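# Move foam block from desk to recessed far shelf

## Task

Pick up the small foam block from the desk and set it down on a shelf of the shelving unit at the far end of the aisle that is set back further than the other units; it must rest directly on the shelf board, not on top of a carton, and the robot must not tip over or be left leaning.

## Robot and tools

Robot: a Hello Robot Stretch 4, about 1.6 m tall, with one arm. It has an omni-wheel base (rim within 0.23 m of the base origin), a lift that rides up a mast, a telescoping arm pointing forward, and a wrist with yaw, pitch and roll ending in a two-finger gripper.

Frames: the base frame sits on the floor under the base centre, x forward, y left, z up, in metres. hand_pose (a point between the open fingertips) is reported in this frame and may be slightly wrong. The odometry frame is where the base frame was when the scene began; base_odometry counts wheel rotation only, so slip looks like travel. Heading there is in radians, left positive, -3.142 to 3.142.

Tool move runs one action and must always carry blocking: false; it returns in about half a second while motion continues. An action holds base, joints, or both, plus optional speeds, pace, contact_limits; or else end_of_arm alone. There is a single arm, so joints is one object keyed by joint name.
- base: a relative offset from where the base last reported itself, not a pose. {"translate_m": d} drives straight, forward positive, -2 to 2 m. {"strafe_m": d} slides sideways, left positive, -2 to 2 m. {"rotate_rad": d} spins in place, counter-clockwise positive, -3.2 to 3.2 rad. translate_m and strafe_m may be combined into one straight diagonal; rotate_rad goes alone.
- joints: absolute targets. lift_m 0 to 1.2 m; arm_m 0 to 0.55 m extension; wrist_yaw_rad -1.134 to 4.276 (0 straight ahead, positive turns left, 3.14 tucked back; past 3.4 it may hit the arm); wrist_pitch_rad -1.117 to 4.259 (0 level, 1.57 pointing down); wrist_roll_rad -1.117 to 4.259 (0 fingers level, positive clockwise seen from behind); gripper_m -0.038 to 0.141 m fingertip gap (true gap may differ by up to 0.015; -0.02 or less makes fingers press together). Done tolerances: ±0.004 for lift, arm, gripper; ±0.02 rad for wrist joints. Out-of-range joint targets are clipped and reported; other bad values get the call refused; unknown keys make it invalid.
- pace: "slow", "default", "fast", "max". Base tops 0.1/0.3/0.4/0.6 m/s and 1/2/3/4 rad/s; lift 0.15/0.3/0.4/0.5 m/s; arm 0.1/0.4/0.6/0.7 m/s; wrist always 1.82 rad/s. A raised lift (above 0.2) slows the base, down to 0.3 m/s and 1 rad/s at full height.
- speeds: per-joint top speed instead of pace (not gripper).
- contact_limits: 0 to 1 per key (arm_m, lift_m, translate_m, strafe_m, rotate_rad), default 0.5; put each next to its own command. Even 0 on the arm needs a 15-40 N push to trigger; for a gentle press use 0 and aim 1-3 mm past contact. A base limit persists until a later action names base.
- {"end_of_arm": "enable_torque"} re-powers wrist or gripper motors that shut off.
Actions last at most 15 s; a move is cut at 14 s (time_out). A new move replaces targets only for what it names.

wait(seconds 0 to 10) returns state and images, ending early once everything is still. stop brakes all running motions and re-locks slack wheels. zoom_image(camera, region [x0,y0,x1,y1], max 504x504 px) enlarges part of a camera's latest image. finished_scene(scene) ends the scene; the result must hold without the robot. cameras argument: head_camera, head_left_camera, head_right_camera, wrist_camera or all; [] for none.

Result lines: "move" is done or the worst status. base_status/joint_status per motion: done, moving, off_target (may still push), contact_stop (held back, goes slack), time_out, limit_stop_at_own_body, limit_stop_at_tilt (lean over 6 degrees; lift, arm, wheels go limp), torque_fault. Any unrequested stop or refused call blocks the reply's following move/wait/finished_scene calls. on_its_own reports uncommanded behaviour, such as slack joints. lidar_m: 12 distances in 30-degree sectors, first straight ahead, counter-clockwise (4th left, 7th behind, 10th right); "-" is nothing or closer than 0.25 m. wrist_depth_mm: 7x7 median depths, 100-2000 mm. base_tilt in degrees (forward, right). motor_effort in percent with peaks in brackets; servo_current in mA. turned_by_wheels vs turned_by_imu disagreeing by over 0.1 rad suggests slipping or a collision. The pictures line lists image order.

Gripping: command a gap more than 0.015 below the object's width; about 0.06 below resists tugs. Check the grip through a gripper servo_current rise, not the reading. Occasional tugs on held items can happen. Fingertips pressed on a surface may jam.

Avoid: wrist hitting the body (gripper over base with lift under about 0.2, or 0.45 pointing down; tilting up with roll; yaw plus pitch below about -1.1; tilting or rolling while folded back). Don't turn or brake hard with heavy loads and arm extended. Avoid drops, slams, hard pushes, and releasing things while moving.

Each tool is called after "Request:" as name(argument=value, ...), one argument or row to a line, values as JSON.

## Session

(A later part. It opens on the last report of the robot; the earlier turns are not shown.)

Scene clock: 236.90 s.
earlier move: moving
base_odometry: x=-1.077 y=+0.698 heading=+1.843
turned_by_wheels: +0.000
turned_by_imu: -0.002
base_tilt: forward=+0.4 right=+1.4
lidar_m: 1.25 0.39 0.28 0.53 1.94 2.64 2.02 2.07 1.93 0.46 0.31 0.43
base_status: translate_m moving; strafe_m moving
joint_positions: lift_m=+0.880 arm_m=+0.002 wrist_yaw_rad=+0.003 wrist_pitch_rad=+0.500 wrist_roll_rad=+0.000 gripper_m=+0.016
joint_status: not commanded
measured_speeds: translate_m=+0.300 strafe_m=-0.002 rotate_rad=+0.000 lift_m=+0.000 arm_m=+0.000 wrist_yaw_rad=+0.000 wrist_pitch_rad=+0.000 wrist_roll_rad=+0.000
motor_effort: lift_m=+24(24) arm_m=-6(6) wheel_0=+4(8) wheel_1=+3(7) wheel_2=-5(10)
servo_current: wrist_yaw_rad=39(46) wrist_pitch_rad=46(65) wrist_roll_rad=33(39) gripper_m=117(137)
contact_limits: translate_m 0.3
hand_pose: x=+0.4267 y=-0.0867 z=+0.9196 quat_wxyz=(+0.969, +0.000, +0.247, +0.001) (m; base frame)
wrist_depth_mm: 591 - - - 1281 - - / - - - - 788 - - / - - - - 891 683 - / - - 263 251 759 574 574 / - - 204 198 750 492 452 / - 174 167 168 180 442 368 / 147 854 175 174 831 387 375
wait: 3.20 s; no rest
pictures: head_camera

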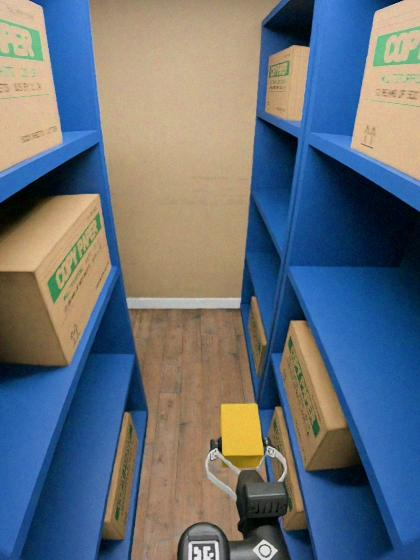

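Request:
wait(
  seconds=5,
  cameras=["head_camera", "head_left_camera", "wrist_camera"],
)

Scene clock: 242.50 s.
earlier move: done
base_odometry: x=-1.346 y=+1.678 heading=+1.843
turned_by_wheels: +0.000
turned_by_imu: -0.002
base_tilt: forward=+0.5 right=+1.3
lidar_m: 0.96 1.00 0.77 0.25 0.30 0.41 - 0.42 0.28 0.26 0.30 0.42
base_status: done
joint_positions: lift_m=+0.880 arm_m=+0.002 wrist_yaw_rad=+0.003 wrist_pitch_rad=+0.500 wrist_roll_rad=+0.000 gripper_m=+0.016
joint_status: not commanded
measured_speeds: all 0
motor_effort: lift_m=+23(24) arm_m=-6(6) wheel_0=+3(8) wheel_1=+0(7) wheel_2=+0(10)
servo_current: wrist_yaw_rad=39(46) wrist_pitch_rad=39(65) wrist_roll_rad=33(39) gripper_m=130(137)
contact_limits: translate_m 0.3
hand_pose: x=+0.4267 y=-0.0867 z=+0.9196 quat_wxyz=(+0.969, +0.000, +0.247, +0.001) (m; base frame)
wrist_depth_mm: - - - - - 627 621 / - - - - 699 484 421 / - - - - 723 707 309 / - - 249 240 - - - / - - 189 198 - - - / - 175 167 168 180 - - / 1098 1160 175 174 - 140 -
wait: 0.00 of 5 s (the move ended)
pictures: head_camera, head_left_camera, wrist_camera
camera_calibration:
wrist_camera: T_world_to_cam=[[-0.0183273, -0.997961, 0.0611449, -0.157629], [-0.498762, -0.0438773, -0.865628, 1.05808], [0.866545, -0.0463614, -0.496941, 0.312875], [0, 0, 0, 1]] pos_world=[0.253723, -0.0963767, 1.08103]

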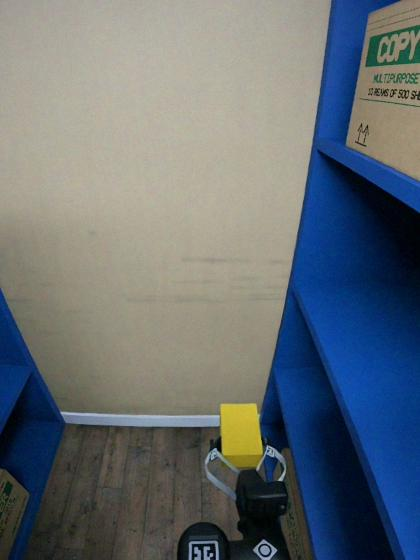

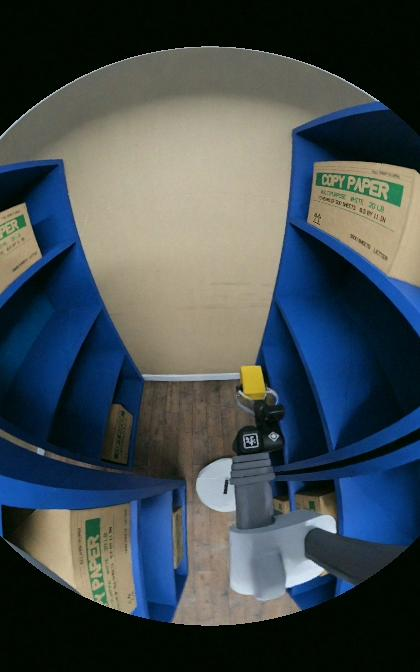

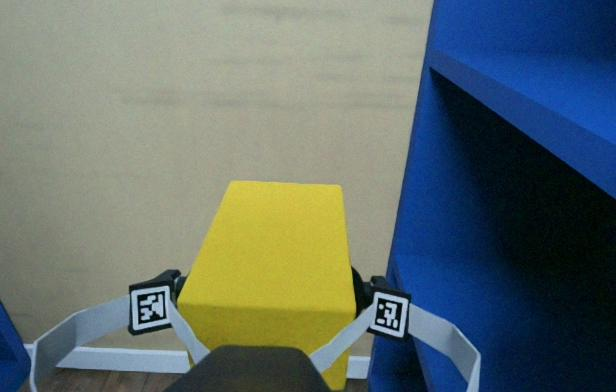

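Request:
move(
  base={"translate_m": 0.38},
  joints={"lift_m": 1.1},
  blocking=false,
  contact_limits={"translate_m": 0.3},
  cameras=[],
)

Request:
wait(
  seconds=3,
  cameras=["head_left_camera"],
)

Request:
move(
  base={"rotate_rad": 1.58},
  blocking=false,
  contact_limits={"rotate_rad": 0.3},
  cameras=[],
)

Request:
wait(
  seconds=4,
  cameras=["head_camera", "head_left_camera", "wrist_camera"],
)

Scene clock: 261.70 s.
move: moving
base_odometry: x=-1.355 y=+1.709 heading=+1.843
turned_by_wheels: +0.000
turned_by_imu: -0.001
base_tilt: forward=+0.5 right=+1.4
lidar_m: 0.92 0.96 0.76 0.25 0.27 0.41 - 0.42 0.28 0.27 0.27 0.41
base_status: translate_m moving
joint_positions: lift_m=+0.919 arm_m=+0.002 wrist_yaw_rad=+0.003 wrist_pitch_rad=+0.500 wrist_roll_rad=+0.000 gripper_m=+0.016
joint_status: lift_m moving
measured_speeds: translate_m=+0.124 strafe_m=+0.000 rotate_rad=+0.001 lift_m=+0.149 arm_m=+0.000 wrist_yaw_rad=+0.000 wrist_pitch_rad=+0.000 wrist_roll_rad=+0.000
motor_effort: lift_m=+25(27) arm_m=-6(6) wheel_0=+6(6) wheel_1=+4(6) wheel_2=-8(9)
servo_current: wrist_yaw_rad=33(39) wrist_pitch_rad=39(52) wrist_roll_rad=26(33) gripper_m=130(130)
contact_limits: translate_m 0.3
hand_pose: x=+0.4267 y=-0.0867 z=+0.9588 quat_wxyz=(+0.969, +0.000, +0.247, +0.001) (m; base frame)
wrist_depth_mm: - - - - - 597 609 / - - - - 661 559 580 / - - - - 707 462 357 / - - 236 240 - - 298 / - - 189 199 - - - / - 174 167 168 180 - - / - - 174 173 - 140 -
pictures: none
No camera images: "cameras" was empty.

Scene clock: 264.27 s.
earlier move: done
base_odometry: x=-1.448 y=+2.044 heading=+1.843
turned_by_wheels: +0.000
turned_by_imu: -0.001
base_tilt: forward=+0.3 right=+1.4
lidar_m: 0.47 0.59 0.78 0.73 0.46 0.44 1.20 0.43 0.29 0.26 0.29 0.42
base_status: done
joint_positions: lift_m=+1.100 arm_m=+0.002 wrist_yaw_rad=+0.003 wrist_pitch_rad=+0.500 wrist_roll_rad=+0.000 gripper_m=+0.016
joint_status: all done
measured_speeds: all 0
motor_effort: lift_m=+24(27) arm_m=-6(6) wheel_0=+1(8) wheel_1=+2(7) wheel_2=-1(10)
servo_current: wrist_yaw_rad=33(46) wrist_pitch_rad=46(52) wrist_roll_rad=33(33) gripper_m=124(137)
contact_limits: translate_m 0.3
hand_pose: x=+0.4267 y=-0.0867 z=+1.1395 quat_wxyz=(+0.969, +0.000, +0.247, +0.001) (m; base frame)
wrist_depth_mm: 327 324 324 324 324 325 317 / 347 347 349 349 349 347 307 / 379 377 377 379 377 375 327 / 413 413 399 253 410 402 349 / 452 449 204 198 452 433 387 / - 175 167 169 180 413 410 / - - 175 174 - 370 362
wait: 2.57 of 3 s (the move ended)
pictures: head_left_camera

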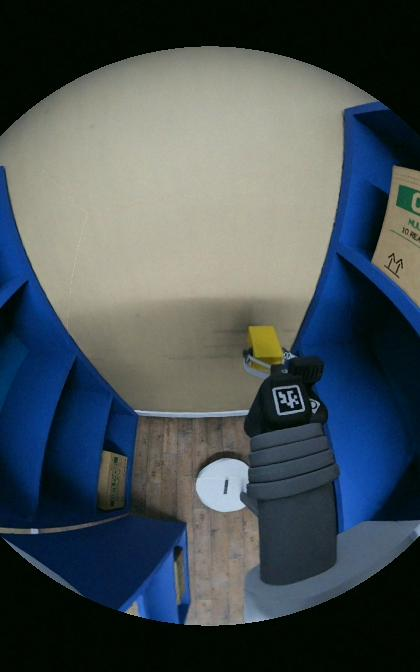

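Scene clock: 264.77 s.
move: moving
base_odometry: x=-1.448 y=+2.044 heading=+2.013
turned_by_wheels: +0.170
turned_by_imu: +0.167
base_tilt: forward=+0.4 right=+1.3
lidar_m: 0.50 0.62 0.75 0.73 0.42 0.51 0.78 0.36 0.29 0.27 0.30 0.54
base_status: rotate_rad moving
joint_positions: lift_m=+1.100 arm_m=+0.002 wrist_yaw_rad=+0.003 wrist_pitch_rad=+0.500 wrist_roll_rad=+0.000 gripper_m=+0.016
joint_status: not commanded
measured_speeds: translate_m=+0.001 strafe_m=+0.001 rotate_rad=+0.645 lift_m=+0.000 arm_m=+0.000 wrist_yaw_rad=+0.000 wrist_pitch_rad=+0.000 wrist_roll_rad=+0.000
motor_effort: lift_m=+24(24) arm_m=-6(6) wheel_0=-6(7) wheel_1=-7(7) wheel_2=-6(7)
servo_current: wrist_yaw_rad=33(46) wrist_pitch_rad=33(52) wrist_roll_rad=26(33) gripper_m=124(137)
contact_limits: rotate_rad 0.3
hand_pose: x=+0.4267 y=-0.0867 z=+1.1395 quat_wxyz=(+0.969, +0.000, +0.247, +0.001) (m; base frame)
wrist_depth_mm: 349 338 327 319 309 298 294 / 377 364 353 342 332 322 314 / 410 397 379 368 357 347 340 / 449 433 407 252 387 375 364 / - 466 204 198 421 410 387 / - 175 167 168 180 439 404 / - - 175 173 - 141 418
pictures: none
No camera images: "cameras" was empty.

Scene clock: 266.77 s.
earlier move: done
base_odometry: x=-1.448 y=+2.044 heading=-2.860
turned_by_wheels: +1.410
turned_by_imu: +1.391
base_tilt: forward=+0.5 right=+1.3
lidar_m: 0.71 0.47 0.43 1.19 0.43 0.33 0.29 0.32 0.41 0.58 0.60 0.75
base_status: done
joint_positions: lift_m=+1.100 arm_m=+0.002 wrist_yaw_rad=+0.003 wrist_pitch_rad=+0.500 wrist_roll_rad=+0.000 gripper_m=+0.016
joint_status: not commanded
measured_speeds: all 0
motor_effort: lift_m=+23(24) arm_m=-6(6) wheel_0=-5(8) wheel_1=-1(7) wheel_2=-3(8)
servo_current: wrist_yaw_rad=26(46) wrist_pitch_rad=39(59) wrist_roll_rad=33(33) gripper_m=117(137)
contact_limits: rotate_rad 0.3
hand_pose: x=+0.4267 y=-0.0867 z=+1.1397 quat_wxyz=(+0.969, +0.000, +0.247, +0.001) (m; base frame)
wrist_depth_mm: 496 - - - - 866 - / 504 - - - - 931 - / - - - - - - - / 585 - 248 239 - - 647 / - - 189 199 - - - / - 173 167 168 180 - 715 / - - 175 173 - 153 -
wait: 2.00 of 4 s (the move ended)
pictures: head_camera, head_left_camera, wrist_camera
camera_calibration:
wrist_camera: T_world_to_cam=[[-0.0183343, -0.99796, 0.0611449, -0.171084], [-0.498762, -0.0438737, -0.865628, 1.24858], [0.866545, -0.0463675, -0.496941, 0.422234], [0, 0, 0, 1]] pos_world=[0.253724, -0.0963772, 1.30109]

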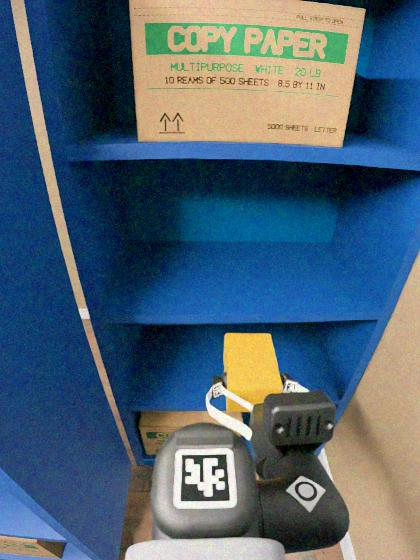

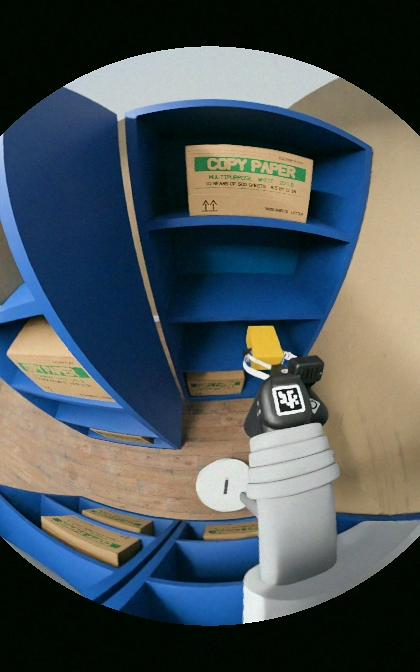

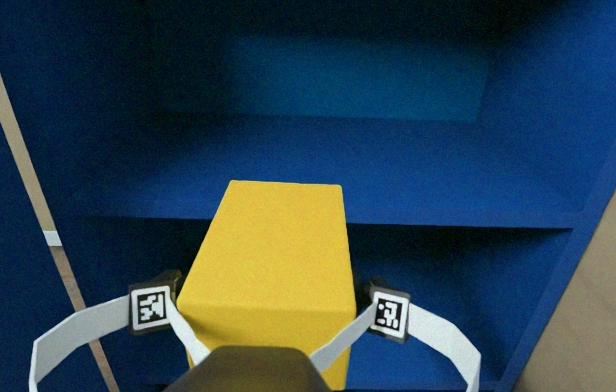

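Request:
move(
  joints={"arm_m": 0.5},
  blocking=false,
  contact_limits={"arm_m": 0.2},
  cameras=[],
)

Request:
wait(
  seconds=2.5,
  cameras=["head_camera", "wrist_camera"],
)

Scene clock: 294.73 s.
move: moving
base_odometry: x=-1.448 y=+2.044 heading=-2.860
turned_by_wheels: +0.000
turned_by_imu: -0.001
base_tilt: forward=+0.4 right=+1.4
lidar_m: 0.71 0.49 0.44 1.17 0.42 0.29 0.30 0.32 0.42 0.56 0.60 0.75
base_status: not commanded
joint_positions: lift_m=+1.100 arm_m=+0.054 wrist_yaw_rad=+0.003 wrist_pitch_rad=+0.500 wrist_roll_rad=+0.000 gripper_m=+0.016
joint_status: arm_m moving
measured_speeds: translate_m=+0.000 strafe_m=+0.000 rotate_rad=+0.000 lift_m=+0.000 arm_m=+0.198 wrist_yaw_rad=+0.000 wrist_pitch_rad=+0.000 wrist_roll_rad=+0.000
motor_effort: lift_m=+22(23) arm_m=+6(8) wheel_0=-5(5) wheel_1=-1(1) wheel_2=-3(3)
servo_current: wrist_yaw_rad=33(46) wrist_pitch_rad=46(52) wrist_roll_rad=26(33) gripper_m=130(137)
contact_limits: arm_m 0.2; rotate_rad 0.3
hand_pose: x=+0.4787 y=-0.0867 z=+1.1397 quat_wxyz=(+0.969, +0.000, +0.247, +0.001) (m; base frame)
wrist_depth_mm: 508 - - - - 842 - / 508 - - - - 891 - / 508 - - - - 878 - / - - 236 240 - - 634 / - - 189 199 - - - / - 173 167 168 180 - 676 / - - 175 174 - 153 -
pictures: none
No camera images: "cameras" was empty.

Scene clock: 296.77 s.
earlier move: done
base_odometry: x=-1.448 y=+2.044 heading=-2.860
turned_by_wheels: +0.000
turned_by_imu: +0.000
base_tilt: forward=+0.3 right=+1.4
lidar_m: 0.71 0.48 0.44 1.20 0.45 0.31 0.29 0.30 0.42 0.56 0.61 0.77
base_status: not commanded
joint_positions: lift_m=+1.100 arm_m=+0.500 wrist_yaw_rad=+0.003 wrist_pitch_rad=+0.500 wrist_roll_rad=+0.000 gripper_m=+0.016
joint_status: all done
measured_speeds: all 0
motor_effort: lift_m=+22(23) arm_m=+7(9) wheel_0=-5(5) wheel_1=-1(1) wheel_2=-3(3)
servo_current: wrist_yaw_rad=39(46) wrist_pitch_rad=39(52) wrist_roll_rad=26(39) gripper_m=124(137)
contact_limits: arm_m 0.2; rotate_rad 0.3
hand_pose: x=+0.9240 y=-0.0867 z=+1.1397 quat_wxyz=(+0.969, +0.000, +0.247, +0.001) (m; base frame)
wrist_depth_mm: 427 421 421 418 421 421 424 / 452 452 452 455 455 455 449 / 492 492 488 488 488 488 488 / 517 535 517 251 535 535 530 / 449 452 195 198 - - - / 384 176 167 168 180 410 413 / 319 332 175 174 345 327 355
wait: 2.03 of 2.5 s (the move ended)
pictures: head_camera, wrist_camera
camera_calibration:
wrist_camera: T_world_to_cam=[[-0.0183344, -0.997961, 0.0611448, -0.161966], [-0.498762, -0.0438736, -0.865628, 1.49662], [0.866545, -0.0463675, -0.496941, -0.00871223], [0, 0, 0, 1]] pos_world=[0.751039, -0.0963772, 1.30109]

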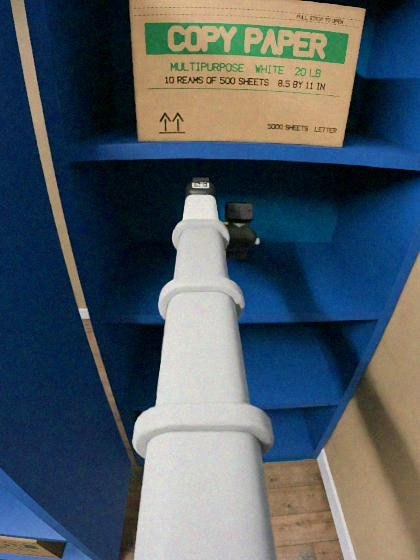

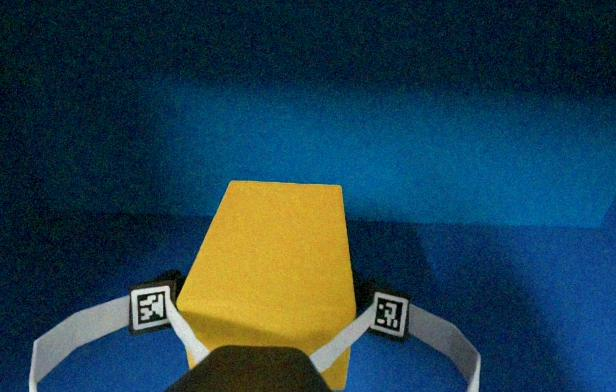

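Request:
move(
  joints={"lift_m": 1.003},
  pace="default",
  blocking=false,
  contact_limits={"lift_m": 0.15},
  cameras=[],
)

Request:
wait(
  seconds=1.2,
  cameras=["wrist_camera"],
)

Request:
move(
  joints={"lift_m": 0.991},
  speeds={"lift_m": 0.03},
  blocking=false,
  contact_limits={"lift_m": 0.1},
  cameras=[],
)

Request:
wait(
  seconds=1,
  cameras=["wrist_camera", "head_camera"],
)

Scene clock: 313.60 s.
move: moving
base_odometry: x=-1.448 y=+2.044 heading=-2.860
turned_by_wheels: +0.000
turned_by_imu: -0.001
base_tilt: forward=+0.5 right=+1.4
lidar_m: 0.71 0.45 0.43 1.20 0.43 0.31 0.28 0.32 0.42 0.56 0.57 0.75
base_status: not commanded
joint_positions: lift_m=+1.061 arm_m=+0.500 wrist_yaw_rad=+0.003 wrist_pitch_rad=+0.500 wrist_roll_rad=+0.000 gripper_m=+0.016
joint_status: lift_m moving
measured_speeds: translate_m=+0.000 strafe_m=+0.000 rotate_rad=+0.000 lift_m=-0.149 arm_m=+0.000 wrist_yaw_rad=+0.000 wrist_pitch_rad=+0.000 wrist_roll_rad=+0.000
motor_effort: lift_m=+12(19) arm_m=+7(7) wheel_0=-5(5) wheel_1=-1(1) wheel_2=-3(3)
servo_current: wrist_yaw_rad=33(39) wrist_pitch_rad=26(46) wrist_roll_rad=26(33) gripper_m=124(130)
contact_limits: arm_m 0.2; lift_m 0.15; rotate_rad 0.3
hand_pose: x=+0.9240 y=-0.0867 z=+1.1011 quat_wxyz=(+0.969, +0.000, +0.247, +0.001) (m; base frame)
wrist_depth_mm: 427 421 421 421 418 418 424 / 452 452 455 455 452 449 449 / 492 488 492 488 492 484 484 / 517 530 264 252 525 525 525 / 413 418 203 199 433 436 424 / 342 176 167 169 180 364 364 / 282 294 175 174 304 287 315
pictures: none
No camera images: "cameras" was empty.

Scene clock: 314.53 s.
earlier move: done
base_odometry: x=-1.448 y=+2.044 heading=-2.860
turned_by_wheels: +0.000
turned_by_imu: +0.000
base_tilt: forward=+0.4 right=+1.4
lidar_m: 0.71 0.47 0.43 1.16 0.44 0.31 0.30 0.32 0.42 0.56 0.60 0.75
base_status: not commanded
joint_positions: lift_m=+1.003 arm_m=+0.500 wrist_yaw_rad=+0.003 wrist_pitch_rad=+0.500 wrist_roll_rad=+0.000 gripper_m=+0.016
joint_status: all done
measured_speeds: all 0
motor_effort: lift_m=+14(19) arm_m=+6(7) wheel_0=-4(5) wheel_1=-1(1) wheel_2=-3(3)
servo_current: wrist_yaw_rad=33(39) wrist_pitch_rad=33(65) wrist_roll_rad=26(33) gripper_m=117(137)
contact_limits: arm_m 0.2; lift_m 0.15; rotate_rad 0.3
hand_pose: x=+0.9240 y=-0.0867 z=+1.0434 quat_wxyz=(+0.969, +0.000, +0.247, +0.001) (m; base frame)
wrist_depth_mm: 427 421 424 421 421 421 424 / 452 452 455 455 452 452 452 / 484 484 488 488 492 488 488 / 399 404 389 249 424 415 418 / 317 322 203 198 336 340 345 / 264 175 167 168 180 281 281 / 220 227 175 173 235 223 245
wait: 0.93 of 1.2 s (the move ended)
pictures: wrist_camera
camera_calibration:
wrist_camera: T_world_to_cam=[[-0.0183344, -0.99796, 0.0611449, -0.156079], [-0.498762, -0.0438737, -0.865628, 1.41328], [0.866545, -0.0463676, -0.496941, -0.0565603], [0, 0, 0, 1]] pos_world=[0.751042, -0.0963772, 1.20481]

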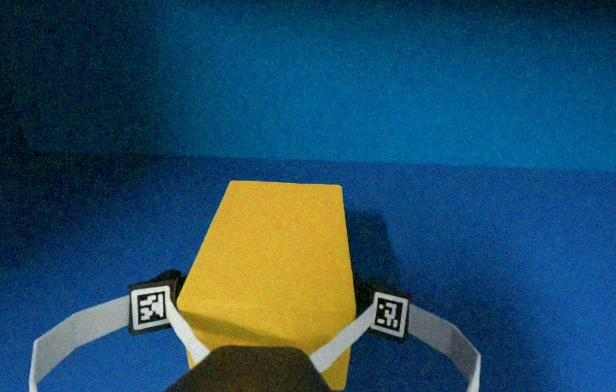

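Scene clock: 315.03 s.
move: moving
base_odometry: x=-1.448 y=+2.044 heading=-2.860
turned_by_wheels: +0.000
turned_by_imu: +0.000
base_tilt: forward=+0.3 right=+1.4
lidar_m: 0.73 0.47 0.44 1.13 0.41 0.30 0.27 0.30 0.42 0.57 0.60 0.75
base_status: not commanded
joint_positions: lift_m=+0.991 arm_m=+0.500 wrist_yaw_rad=+0.003 wrist_pitch_rad=+0.500 wrist_roll_rad=+0.000 gripper_m=+0.016
joint_status: lift_m moving
measured_speeds: translate_m=+0.000 strafe_m=+0.000 rotate_rad=+0.000 lift_m=-0.002 arm_m=+0.000 wrist_yaw_rad=+0.000 wrist_pitch_rad=+0.000 wrist_roll_rad=+0.000
motor_effort: lift_m=+12(15) arm_m=+6(6) wheel_0=-5(5) wheel_1=-1(1) wheel_2=-3(3)
servo_current: wrist_yaw_rad=39(39) wrist_pitch_rad=26(46) wrist_roll_rad=26(33) gripper_m=124(130)
contact_limits: arm_m 0.2; lift_m 0.1; rotate_rad 0.3
hand_pose: x=+0.9240 y=-0.0867 z=+1.0314 quat_wxyz=(+0.969, +0.000, +0.247, +0.001) (m; base frame)
wrist_depth_mm: 424 421 421 421 421 421 424 / 455 455 455 452 455 452 452 / 484 484 484 484 488 484 480 / 377 379 366 252 402 407 413 / 300 304 204 199 317 320 325 / 248 176 167 168 182 263 264 / 211 215 175 173 222 216 231
pictures: none
No camera images: "cameras" was empty.

Scene clock: 315.33 s.
earlier move: done
base_odometry: x=-1.448 y=+2.044 heading=-2.860
turned_by_wheels: +0.000
turned_by_imu: +0.000
base_tilt: forward=+0.3 right=+1.4
lidar_m: 0.72 0.47 0.42 1.17 0.45 0.31 0.28 0.32 0.41 0.55 0.59 0.77
base_status: not commanded
joint_positions: lift_m=+0.991 arm_m=+0.500 wrist_yaw_rad=+0.003 wrist_pitch_rad=+0.500 wrist_roll_rad=+0.000 gripper_m=+0.016
joint_status: all done
measured_speeds: all 0
motor_effort: lift_m=+14(15) arm_m=+6(7) wheel_0=-5(5) wheel_1=-1(1) wheel_2=-3(3)
servo_current: wrist_yaw_rad=33(39) wrist_pitch_rad=46(46) wrist_roll_rad=26(33) gripper_m=130(130)
contact_limits: arm_m 0.2; lift_m 0.1; rotate_rad 0.3
hand_pose: x=+0.9240 y=-0.0867 z=+1.0314 quat_wxyz=(+0.969, +0.000, +0.247, +0.001) (m; base frame)
wrist_depth_mm: 424 424 421 421 421 421 424 / 455 452 455 452 452 452 449 / 477 484 484 484 488 492 480 / 375 379 366 252 402 407 415 / 300 303 204 199 317 320 324 / 247 176 167 168 182 264 265 / 210 216 175 174 222 216 230
wait: 0.30 of 1 s (the move ended)
pictures: head_camera, wrist_camera
camera_calibration:
wrist_camera: T_world_to_cam=[[-0.0183343, -0.99796, 0.0611449, -0.155344], [-0.498762, -0.0438738, -0.865628, 1.40287], [0.866545, -0.0463675, -0.496941, -0.0625378], [0, 0, 0, 1]] pos_world=[0.751044, -0.0963772, 1.19279]

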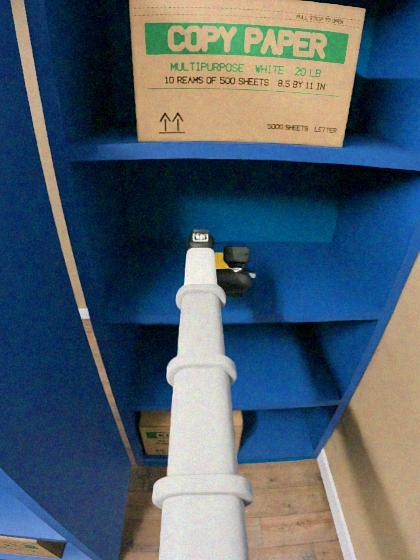

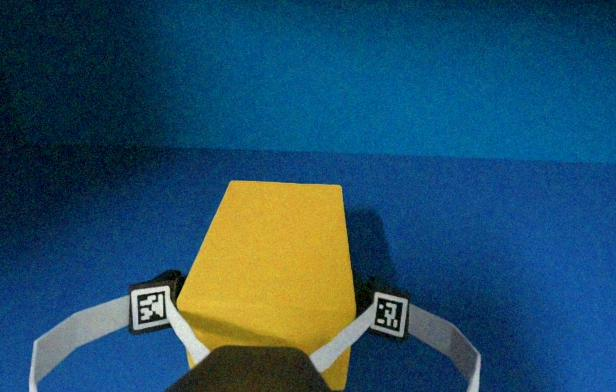

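Request:
move(
  joints={"lift_m": 0.986},
  speeds={"lift_m": 0.03},
  blocking=false,
  contact_limits={"lift_m": 0.3},
  cameras=[],
)

Request:
wait(
  seconds=0.6,
  cameras=["wrist_camera"],
)

Request:
zoom_image(
  camera="wrist_camera",
  region=[120, 160, 460, 392],
)

Scene clock: 324.10 s.
move: moving
base_odometry: x=-1.448 y=+2.044 heading=-2.860
turned_by_wheels: +0.000
turned_by_imu: -0.001
base_tilt: forward=+0.4 right=+1.4
lidar_m: 0.71 0.47 0.43 1.18 0.43 0.33 0.27 0.32 0.42 0.56 0.60 0.75
base_status: not commanded
joint_positions: lift_m=+0.986 arm_m=+0.500 wrist_yaw_rad=+0.003 wrist_pitch_rad=+0.500 wrist_roll_rad=+0.000 gripper_m=+0.016
joint_status: lift_m moving
measured_speeds: all 0
motor_effort: lift_m=+16(16) arm_m=+6(6) wheel_0=-5(5) wheel_1=-1(1) wheel_2=-3(3)
servo_current: wrist_yaw_rad=39(39) wrist_pitch_rad=46(52) wrist_roll_rad=33(33) gripper_m=117(130)
contact_limits: arm_m 0.2; lift_m 0.3; rotate_rad 0.3
hand_pose: x=+0.9240 y=-0.0867 z=+1.0264 quat_wxyz=(+0.969, +0.000, +0.247, +0.001) (m; base frame)
wrist_depth_mm: 427 421 421 418 421 421 424 / 452 455 455 452 455 452 449 / 477 477 480 480 480 488 480 / 366 370 357 253 389 397 404 / 291 297 204 198 309 312 315 / 240 176 167 168 182 257 258 / 202 210 175 173 216 205 225
pictures: none
No camera images: "cameras" was empty.

Scene clock: 324.17 s.
earlier move: done
base_odometry: x=-1.448 y=+2.044 heading=-2.860
turned_by_wheels: +0.000
turned_by_imu: +0.000
base_tilt: forward=+0.3 right=+1.4
lidar_m: 0.71 0.47 0.43 1.17 0.40 0.30 0.30 0.32 0.41 0.57 0.59 0.76
base_status: not commanded
joint_positions: lift_m=+0.986 arm_m=+0.500 wrist_yaw_rad=+0.003 wrist_pitch_rad=+0.500 wrist_roll_rad=+0.000 gripper_m=+0.016
joint_status: all done
measured_speeds: all 0
motor_effort: lift_m=+14(16) arm_m=+6(6) wheel_0=-5(5) wheel_1=-1(1) wheel_2=-3(3)
servo_current: wrist_yaw_rad=39(39) wrist_pitch_rad=59(59) wrist_roll_rad=26(33) gripper_m=124(130)
contact_limits: arm_m 0.2; lift_m 0.3; rotate_rad 0.3
hand_pose: x=+0.9240 y=-0.0867 z=+1.0264 quat_wxyz=(+0.969, +0.000, +0.247, +0.001) (m; base frame)
wrist_depth_mm: 427 421 421 418 418 418 424 / 455 455 455 452 452 452 452 / 477 477 484 480 480 488 477 / 368 373 357 252 394 399 404 / 291 296 204 198 309 312 317 / 241 176 167 168 182 257 257 / 201 210 175 174 216 205 224
wait: 0.07 of 0.6 s (the move ended)
pictures: wrist_camera
camera_calibration:
wrist_camera: T_world_to_cam=[[-0.0183344, -0.99796, 0.0611449, -0.155038], [-0.498762, -0.0438737, -0.865628, 1.39855], [0.866545, -0.0463675, -0.496941, -0.0650223], [0, 0, 0, 1]] pos_world=[0.751045, -0.0963772, 1.18779]

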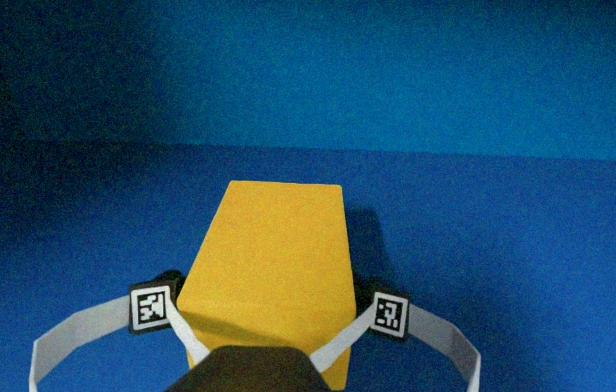

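Scaled by 1.482.

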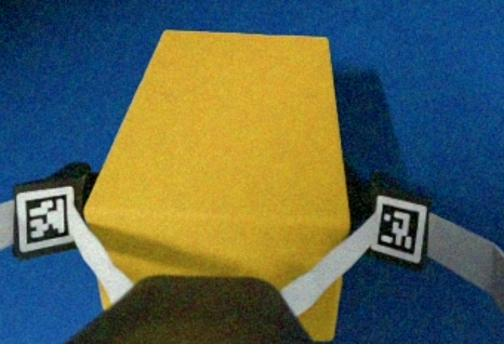

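Request:
move(
  joints={"lift_m": 0.982},
  speeds={"lift_m": 0.03},
  blocking=false,
  contact_limits={"lift_m": 0.3},
  cameras=[],
)

Request:
wait(
  seconds=0.6,
  cameras=["wrist_camera"],
)

Scene clock: 331.70 s.
move: moving
base_odometry: x=-1.448 y=+2.044 heading=-2.860
turned_by_wheels: +0.000
turned_by_imu: -0.001
base_tilt: forward=+0.4 right=+1.3
lidar_m: 0.72 0.46 0.42 1.18 0.41 0.30 0.29 0.32 0.42 0.55 0.58 0.76
base_status: not commanded
joint_positions: lift_m=+0.982 arm_m=+0.500 wrist_yaw_rad=+0.003 wrist_pitch_rad=+0.500 wrist_roll_rad=+0.000 gripper_m=+0.016
joint_status: lift_m moving
measured_speeds: all 0
motor_effort: lift_m=+16(16) arm_m=+6(6) wheel_0=-5(5) wheel_1=-1(1) wheel_2=-3(3)
servo_current: wrist_yaw_rad=39(46) wrist_pitch_rad=46(52) wrist_roll_rad=26(33) gripper_m=124(137)
contact_limits: arm_m 0.2; lift_m 0.3; rotate_rad 0.3
hand_pose: x=+0.9240 y=-0.0867 z=+1.0224 quat_wxyz=(+0.969, +0.000, +0.247, +0.001) (m; base frame)
wrist_depth_mm: 427 418 421 424 421 418 424 / 455 455 452 455 452 452 449 / 477 477 484 480 480 480 477 / 359 366 351 252 382 389 397 / 286 290 204 198 303 306 309 / 238 176 167 168 182 252 252 / 196 205 175 173 212 200 220
pictures: none
No camera images: "cameras" was empty.

Scene clock: 331.73 s.
earlier move: done
base_odometry: x=-1.448 y=+2.044 heading=-2.860
turned_by_wheels: +0.000
turned_by_imu: +0.000
base_tilt: forward=+0.3 right=+1.4
lidar_m: 0.71 0.47 0.44 1.18 0.41 0.31 0.30 0.33 0.42 0.58 0.60 0.76
base_status: not commanded
joint_positions: lift_m=+0.982 arm_m=+0.500 wrist_yaw_rad=+0.003 wrist_pitch_rad=+0.500 wrist_roll_rad=+0.000 gripper_m=+0.016
joint_status: all done
measured_speeds: all 0
motor_effort: lift_m=+14(16) arm_m=+6(6) wheel_0=-5(5) wheel_1=-1(1) wheel_2=-3(3)
servo_current: wrist_yaw_rad=39(46) wrist_pitch_rad=46(52) wrist_roll_rad=26(33) gripper_m=124(137)
contact_limits: arm_m 0.2; lift_m 0.3; rotate_rad 0.3
hand_pose: x=+0.9240 y=-0.0867 z=+1.0224 quat_wxyz=(+0.969, +0.000, +0.247, +0.001) (m; base frame)
wrist_depth_mm: 427 421 418 421 418 418 421 / 452 455 452 452 452 452 452 / 477 477 484 484 477 477 477 / 359 366 351 252 384 392 397 / 285 290 203 199 303 306 310 / 237 176 167 168 182 252 253 / 196 205 175 174 212 201 220
wait: 0.03 of 0.6 s (the move ended)
pictures: wrist_camera
camera_calibration:
wrist_camera: T_world_to_cam=[[-0.0183344, -0.99796, 0.061145, -0.154794], [-0.498762, -0.0438738, -0.865628, 1.39509], [0.866545, -0.0463676, -0.496941, -0.0670109], [0, 0, 0, 1]] pos_world=[0.751046, -0.0963772, 1.18379]

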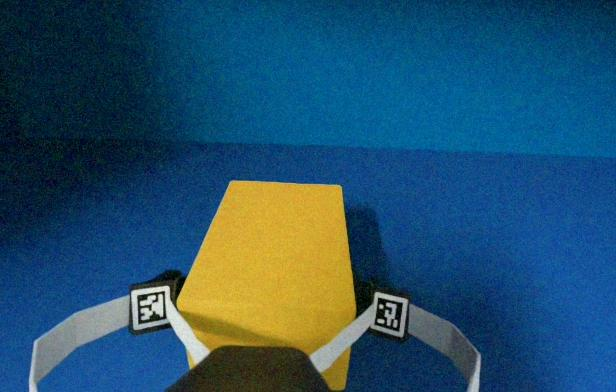

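Request:
move(
  joints={"lift_m": 0.978},
  speeds={"lift_m": 0.03},
  blocking=false,
  contact_limits={"lift_m": 0.3},
  cameras=[],
)

Request:
wait(
  seconds=0.5,
  cameras=["wrist_camera"],
)

Request:
zoom_image(
  camera="wrist_camera",
  region=[120, 160, 460, 392],
)

Scene clock: 367.37 s.
move: moving
base_odometry: x=-1.448 y=+2.044 heading=-2.860
turned_by_wheels: +0.000
turned_by_imu: -0.001
base_tilt: forward=+0.2 right=+1.4
lidar_m: 0.70 0.44 0.42 1.20 0.44 0.32 0.30 0.33 0.41 0.56 0.59 0.77
base_status: not commanded
joint_positions: lift_m=+0.978 arm_m=+0.500 wrist_yaw_rad=+0.003 wrist_pitch_rad=+0.500 wrist_roll_rad=+0.000 gripper_m=+0.016
joint_status: lift_m moving
measured_speeds: all 0
motor_effort: lift_m=+14(14) arm_m=+6(6) wheel_0=-5(5) wheel_1=-1(1) wheel_2=-3(3)
servo_current: wrist_yaw_rad=39(39) wrist_pitch_rad=39(52) wrist_roll_rad=33(33) gripper_m=124(137)
contact_limits: arm_m 0.2; lift_m 0.3; rotate_rad 0.3
hand_pose: x=+0.9240 y=-0.0867 z=+1.0184 quat_wxyz=(+0.969, +0.000, +0.247, +0.001) (m; base frame)
wrist_depth_mm: 427 418 421 421 418 418 421 / 455 455 455 452 452 452 449 / 477 455 477 480 484 480 477 / 355 362 347 251 379 387 389 / 282 286 203 198 298 301 306 / 234 176 167 168 180 248 249 / 195 203 175 174 208 198 217
pictures: none
No camera images: "cameras" was empty.

Scene clock: 367.40 s.
earlier move: done
base_odometry: x=-1.448 y=+2.044 heading=-2.860
turned_by_wheels: +0.000
turned_by_imu: +0.000
base_tilt: forward=+0.4 right=+1.3
lidar_m: 0.71 0.45 0.43 1.16 0.46 0.30 0.30 0.33 0.39 0.57 0.59 0.75
base_status: not commanded
joint_positions: lift_m=+0.978 arm_m=+0.500 wrist_yaw_rad=+0.003 wrist_pitch_rad=+0.500 wrist_roll_rad=+0.000 gripper_m=+0.016
joint_status: all done
measured_speeds: all 0
motor_effort: lift_m=+13(14) arm_m=+6(6) wheel_0=-5(5) wheel_1=-1(1) wheel_2=-3(3)
servo_current: wrist_yaw_rad=33(39) wrist_pitch_rad=39(52) wrist_roll_rad=26(33) gripper_m=124(137)
contact_limits: arm_m 0.2; lift_m 0.3; rotate_rad 0.3
hand_pose: x=+0.9240 y=-0.0867 z=+1.0184 quat_wxyz=(+0.969, +0.000, +0.247, +0.001) (m; base frame)
wrist_depth_mm: 430 424 421 421 421 421 424 / 452 455 452 452 452 452 449 / 473 459 473 480 484 480 480 / 353 359 347 249 377 387 392 / 282 286 203 198 298 303 306 / 234 175 167 168 180 248 249 / 193 202 176 174 208 198 217
wait: 0.03 of 0.5 s (the move ended)
pictures: wrist_camera
camera_calibration:
wrist_camera: T_world_to_cam=[[-0.0183341, -0.997961, 0.0611449, -0.154552], [-0.498762, -0.0438738, -0.865628, 1.39167], [0.866545, -0.0463673, -0.496941, -0.0689727], [0, 0, 0, 1]] pos_world=[0.751047, -0.0963772, 1.17984]

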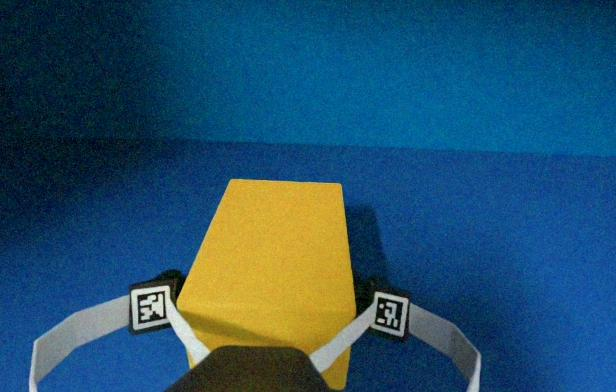

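Scaled by 1.482.

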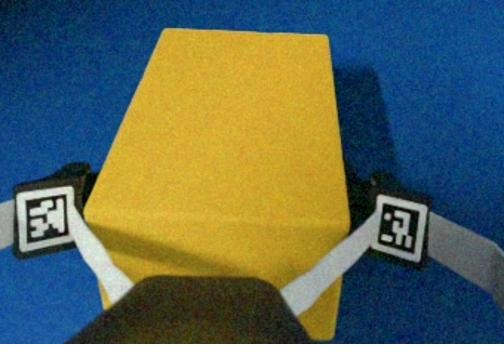

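Request:
move(
  joints={"gripper_m": 0.12},
  blocking=false,
  cameras=[],
)

Request:
wait(
  seconds=2,
  cameras=["wrist_camera"],
)

Scene clock: 374.30 s.
move: moving
base_odometry: x=-1.448 y=+2.044 heading=-2.860
turned_by_wheels: +0.000
turned_by_imu: -0.001
base_tilt: forward=+0.4 right=+1.3
lidar_m: 0.71 0.46 0.41 1.19 0.42 0.31 0.29 0.31 0.39 0.57 0.60 0.76
base_status: not commanded
joint_positions: lift_m=+0.978 arm_m=+0.500 wrist_yaw_rad=+0.003 wrist_pitch_rad=+0.500 wrist_roll_rad=+0.000 gripper_m=+0.036
joint_status: gripper_m moving
measured_speeds: all 0
motor_effort: lift_m=+13(13) arm_m=+6(6) wheel_0=-5(5) wheel_1=-1(1) wheel_2=-3(3)
servo_current: wrist_yaw_rad=33(46) wrist_pitch_rad=39(52) wrist_roll_rad=26(33) gripper_m=33(124)
contact_limits: arm_m 0.2; lift_m 0.3; rotate_rad 0.3
hand_pose: x=+0.9240 y=-0.0867 z=+1.0184 quat_wxyz=(+0.969, +0.000, +0.247, +0.001) (m; base frame)
wrist_depth_mm: 427 421 421 421 424 421 427 / 449 452 452 455 452 452 452 / 473 473 480 484 480 488 488 / 362 364 351 253 384 394 397 / 285 289 206 201 303 306 310 / 236 187 172 172 186 251 252 / 200 203 181 180 211 206 219
pictures: none
No camera images: "cameras" was empty.

Scene clock: 375.70 s.
earlier move: done
base_odometry: x=-1.448 y=+2.044 heading=-2.860
turned_by_wheels: +0.000
turned_by_imu: +0.000
base_tilt: forward=+0.4 right=+1.4
lidar_m: 0.71 0.45 0.44 1.18 0.43 0.31 0.29 0.32 0.42 0.56 0.60 0.77
base_status: not commanded
joint_positions: lift_m=+0.978 arm_m=+0.500 wrist_yaw_rad=+0.003 wrist_pitch_rad=+0.500 wrist_roll_rad=+0.000 gripper_m=+0.120
joint_status: all done
measured_speeds: all 0
motor_effort: lift_m=+13(14) arm_m=+6(7) wheel_0=-4(5) wheel_1=-1(1) wheel_2=-3(3)
servo_current: wrist_yaw_rad=39(46) wrist_pitch_rad=39(52) wrist_roll_rad=26(33) gripper_m=46(124)
contact_limits: arm_m 0.2; lift_m 0.3; rotate_rad 0.3
hand_pose: x=+0.9240 y=-0.0867 z=+1.0184 quat_wxyz=(+0.969, +0.000, +0.247, +0.001) (m; base frame)
wrist_depth_mm: 421 421 418 424 421 427 427 / 449 452 455 452 455 455 455 / 473 455 473 473 484 477 488 / 351 357 329 248 377 382 389 / 279 286 202 196 297 300 303 / 233 199 185 185 200 247 249 / 203 200 202 - 207 209 216
wait: 1.40 of 2 s (the move ended)
pictures: wrist_camera
camera_calibration:
wrist_camera: T_world_to_cam=[[-0.0183337, -0.997961, 0.061145, -0.154552], [-0.498762, -0.0438741, -0.865628, 1.39166], [0.866545, -0.046367, -0.496941, -0.068979], [0, 0, 0, 1]] pos_world=[0.751048, -0.0963772, 1.17983]

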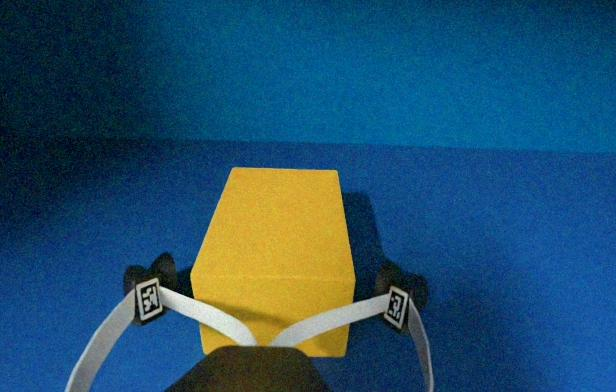

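Released and resting on the shelf. Retract the arm.

Request:
move(
  joints={"arm_m": 0.2},
  blocking=false,
  cameras=[],
)

Request:
wait(
  seconds=1.5,
  cameras=["head_camera", "wrist_camera"],
)

Scene clock: 380.47 s.
move: moving
base_odometry: x=-1.448 y=+2.044 heading=-2.860
turned_by_wheels: +0.000
turned_by_imu: -0.001
base_tilt: forward=+0.4 right=+1.4
lidar_m: 0.70 0.48 0.42 1.16 0.40 0.30 0.29 0.32 0.39 0.55 0.60 0.76
base_status: not commanded
joint_positions: lift_m=+0.978 arm_m=+0.448 wrist_yaw_rad=+0.003 wrist_pitch_rad=+0.500 wrist_roll_rad=+0.000 gripper_m=+0.120
joint_status: arm_m moving
measured_speeds: translate_m=+0.000 strafe_m=+0.000 rotate_rad=+0.000 lift_m=+0.000 arm_m=-0.198 wrist_yaw_rad=+0.000 wrist_pitch_rad=+0.000 wrist_roll_rad=+0.000
motor_effort: lift_m=+13(14) arm_m=-7(8) wheel_0=-4(5) wheel_1=-1(1) wheel_2=-3(3)
servo_current: wrist_yaw_rad=39(46) wrist_pitch_rad=26(46) wrist_roll_rad=33(33) gripper_m=52(52)
contact_limits: lift_m 0.3; rotate_rad 0.3
hand_pose: x=+0.8720 y=-0.0867 z=+1.0184 quat_wxyz=(+0.969, +0.000, +0.247, +0.001) (m; base frame)
wrist_depth_mm: 462 459 462 459 459 459 462 / 492 496 496 496 496 492 492 / 445 449 459 521 517 517 521 / 353 359 345 246 377 382 387 / 282 285 266 222 296 301 303 / 233 199 236 236 200 247 248 / 204 200 210 207 207 210 216
pictures: none
No camera images: "cameras" was empty.

Scene clock: 381.97 s.
earlier move: done
base_odometry: x=-1.448 y=+2.044 heading=-2.860
turned_by_wheels: +0.000
turned_by_imu: +0.000
base_tilt: forward=+0.5 right=+1.3
lidar_m: 0.71 0.48 0.43 1.18 0.43 0.31 0.29 0.33 0.41 0.57 0.60 0.76
base_status: not commanded
joint_positions: lift_m=+0.978 arm_m=+0.200 wrist_yaw_rad=+0.003 wrist_pitch_rad=+0.500 wrist_roll_rad=+0.000 gripper_m=+0.120
joint_status: all done
measured_speeds: all 0
motor_effort: lift_m=+13(14) arm_m=-6(9) wheel_0=-4(5) wheel_1=-1(1) wheel_2=-3(3)
servo_current: wrist_yaw_rad=26(46) wrist_pitch_rad=46(52) wrist_roll_rad=20(33) gripper_m=46(52)
contact_limits: lift_m 0.3; rotate_rad 0.3
hand_pose: x=+0.6245 y=-0.0867 z=+1.0184 quat_wxyz=(+0.969, +0.000, +0.247, +0.001) (m; base frame)
wrist_depth_mm: 504 699 707 699 699 691 - / 508 741 732 732 741 741 - / 442 449 455 449 - - - / 364 366 368 373 379 382 389 / 517 - - - 377 904 - / 517 188 171 - 193 866 - / 496 691 732 143 723 732 -
wait: 1.50 s; at rest by 1.47 s
pictures: head_camera, wrist_camera
camera_calibration:
wrist_camera: T_world_to_cam=[[-0.018339, -0.99796, 0.0611451, -0.160042], [-0.498763, -0.0438715, -0.865628, 1.24225], [0.866545, -0.0463717, -0.496941, 0.190605], [0, 0, 0, 1]] pos_world=[0.451485, -0.0963776, 1.17983]

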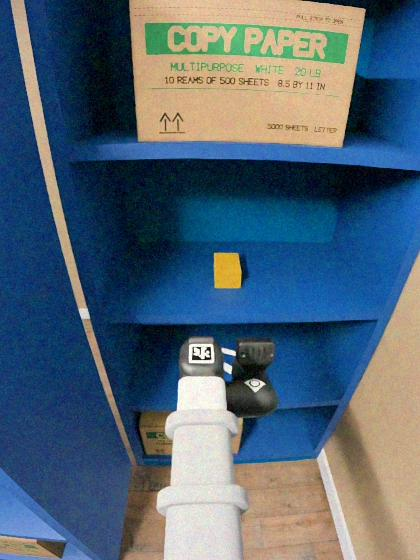

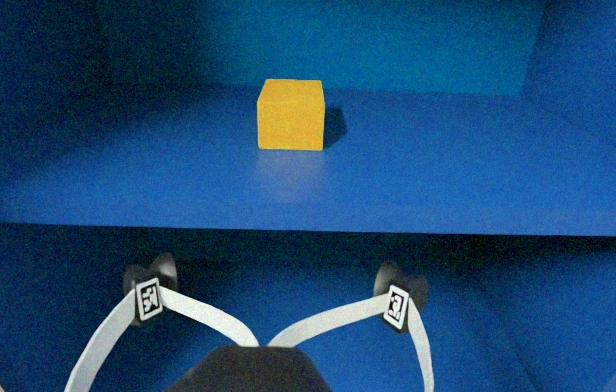

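Request:
finished_scene(
  scene=1,
)

The scene is finished: the task was done.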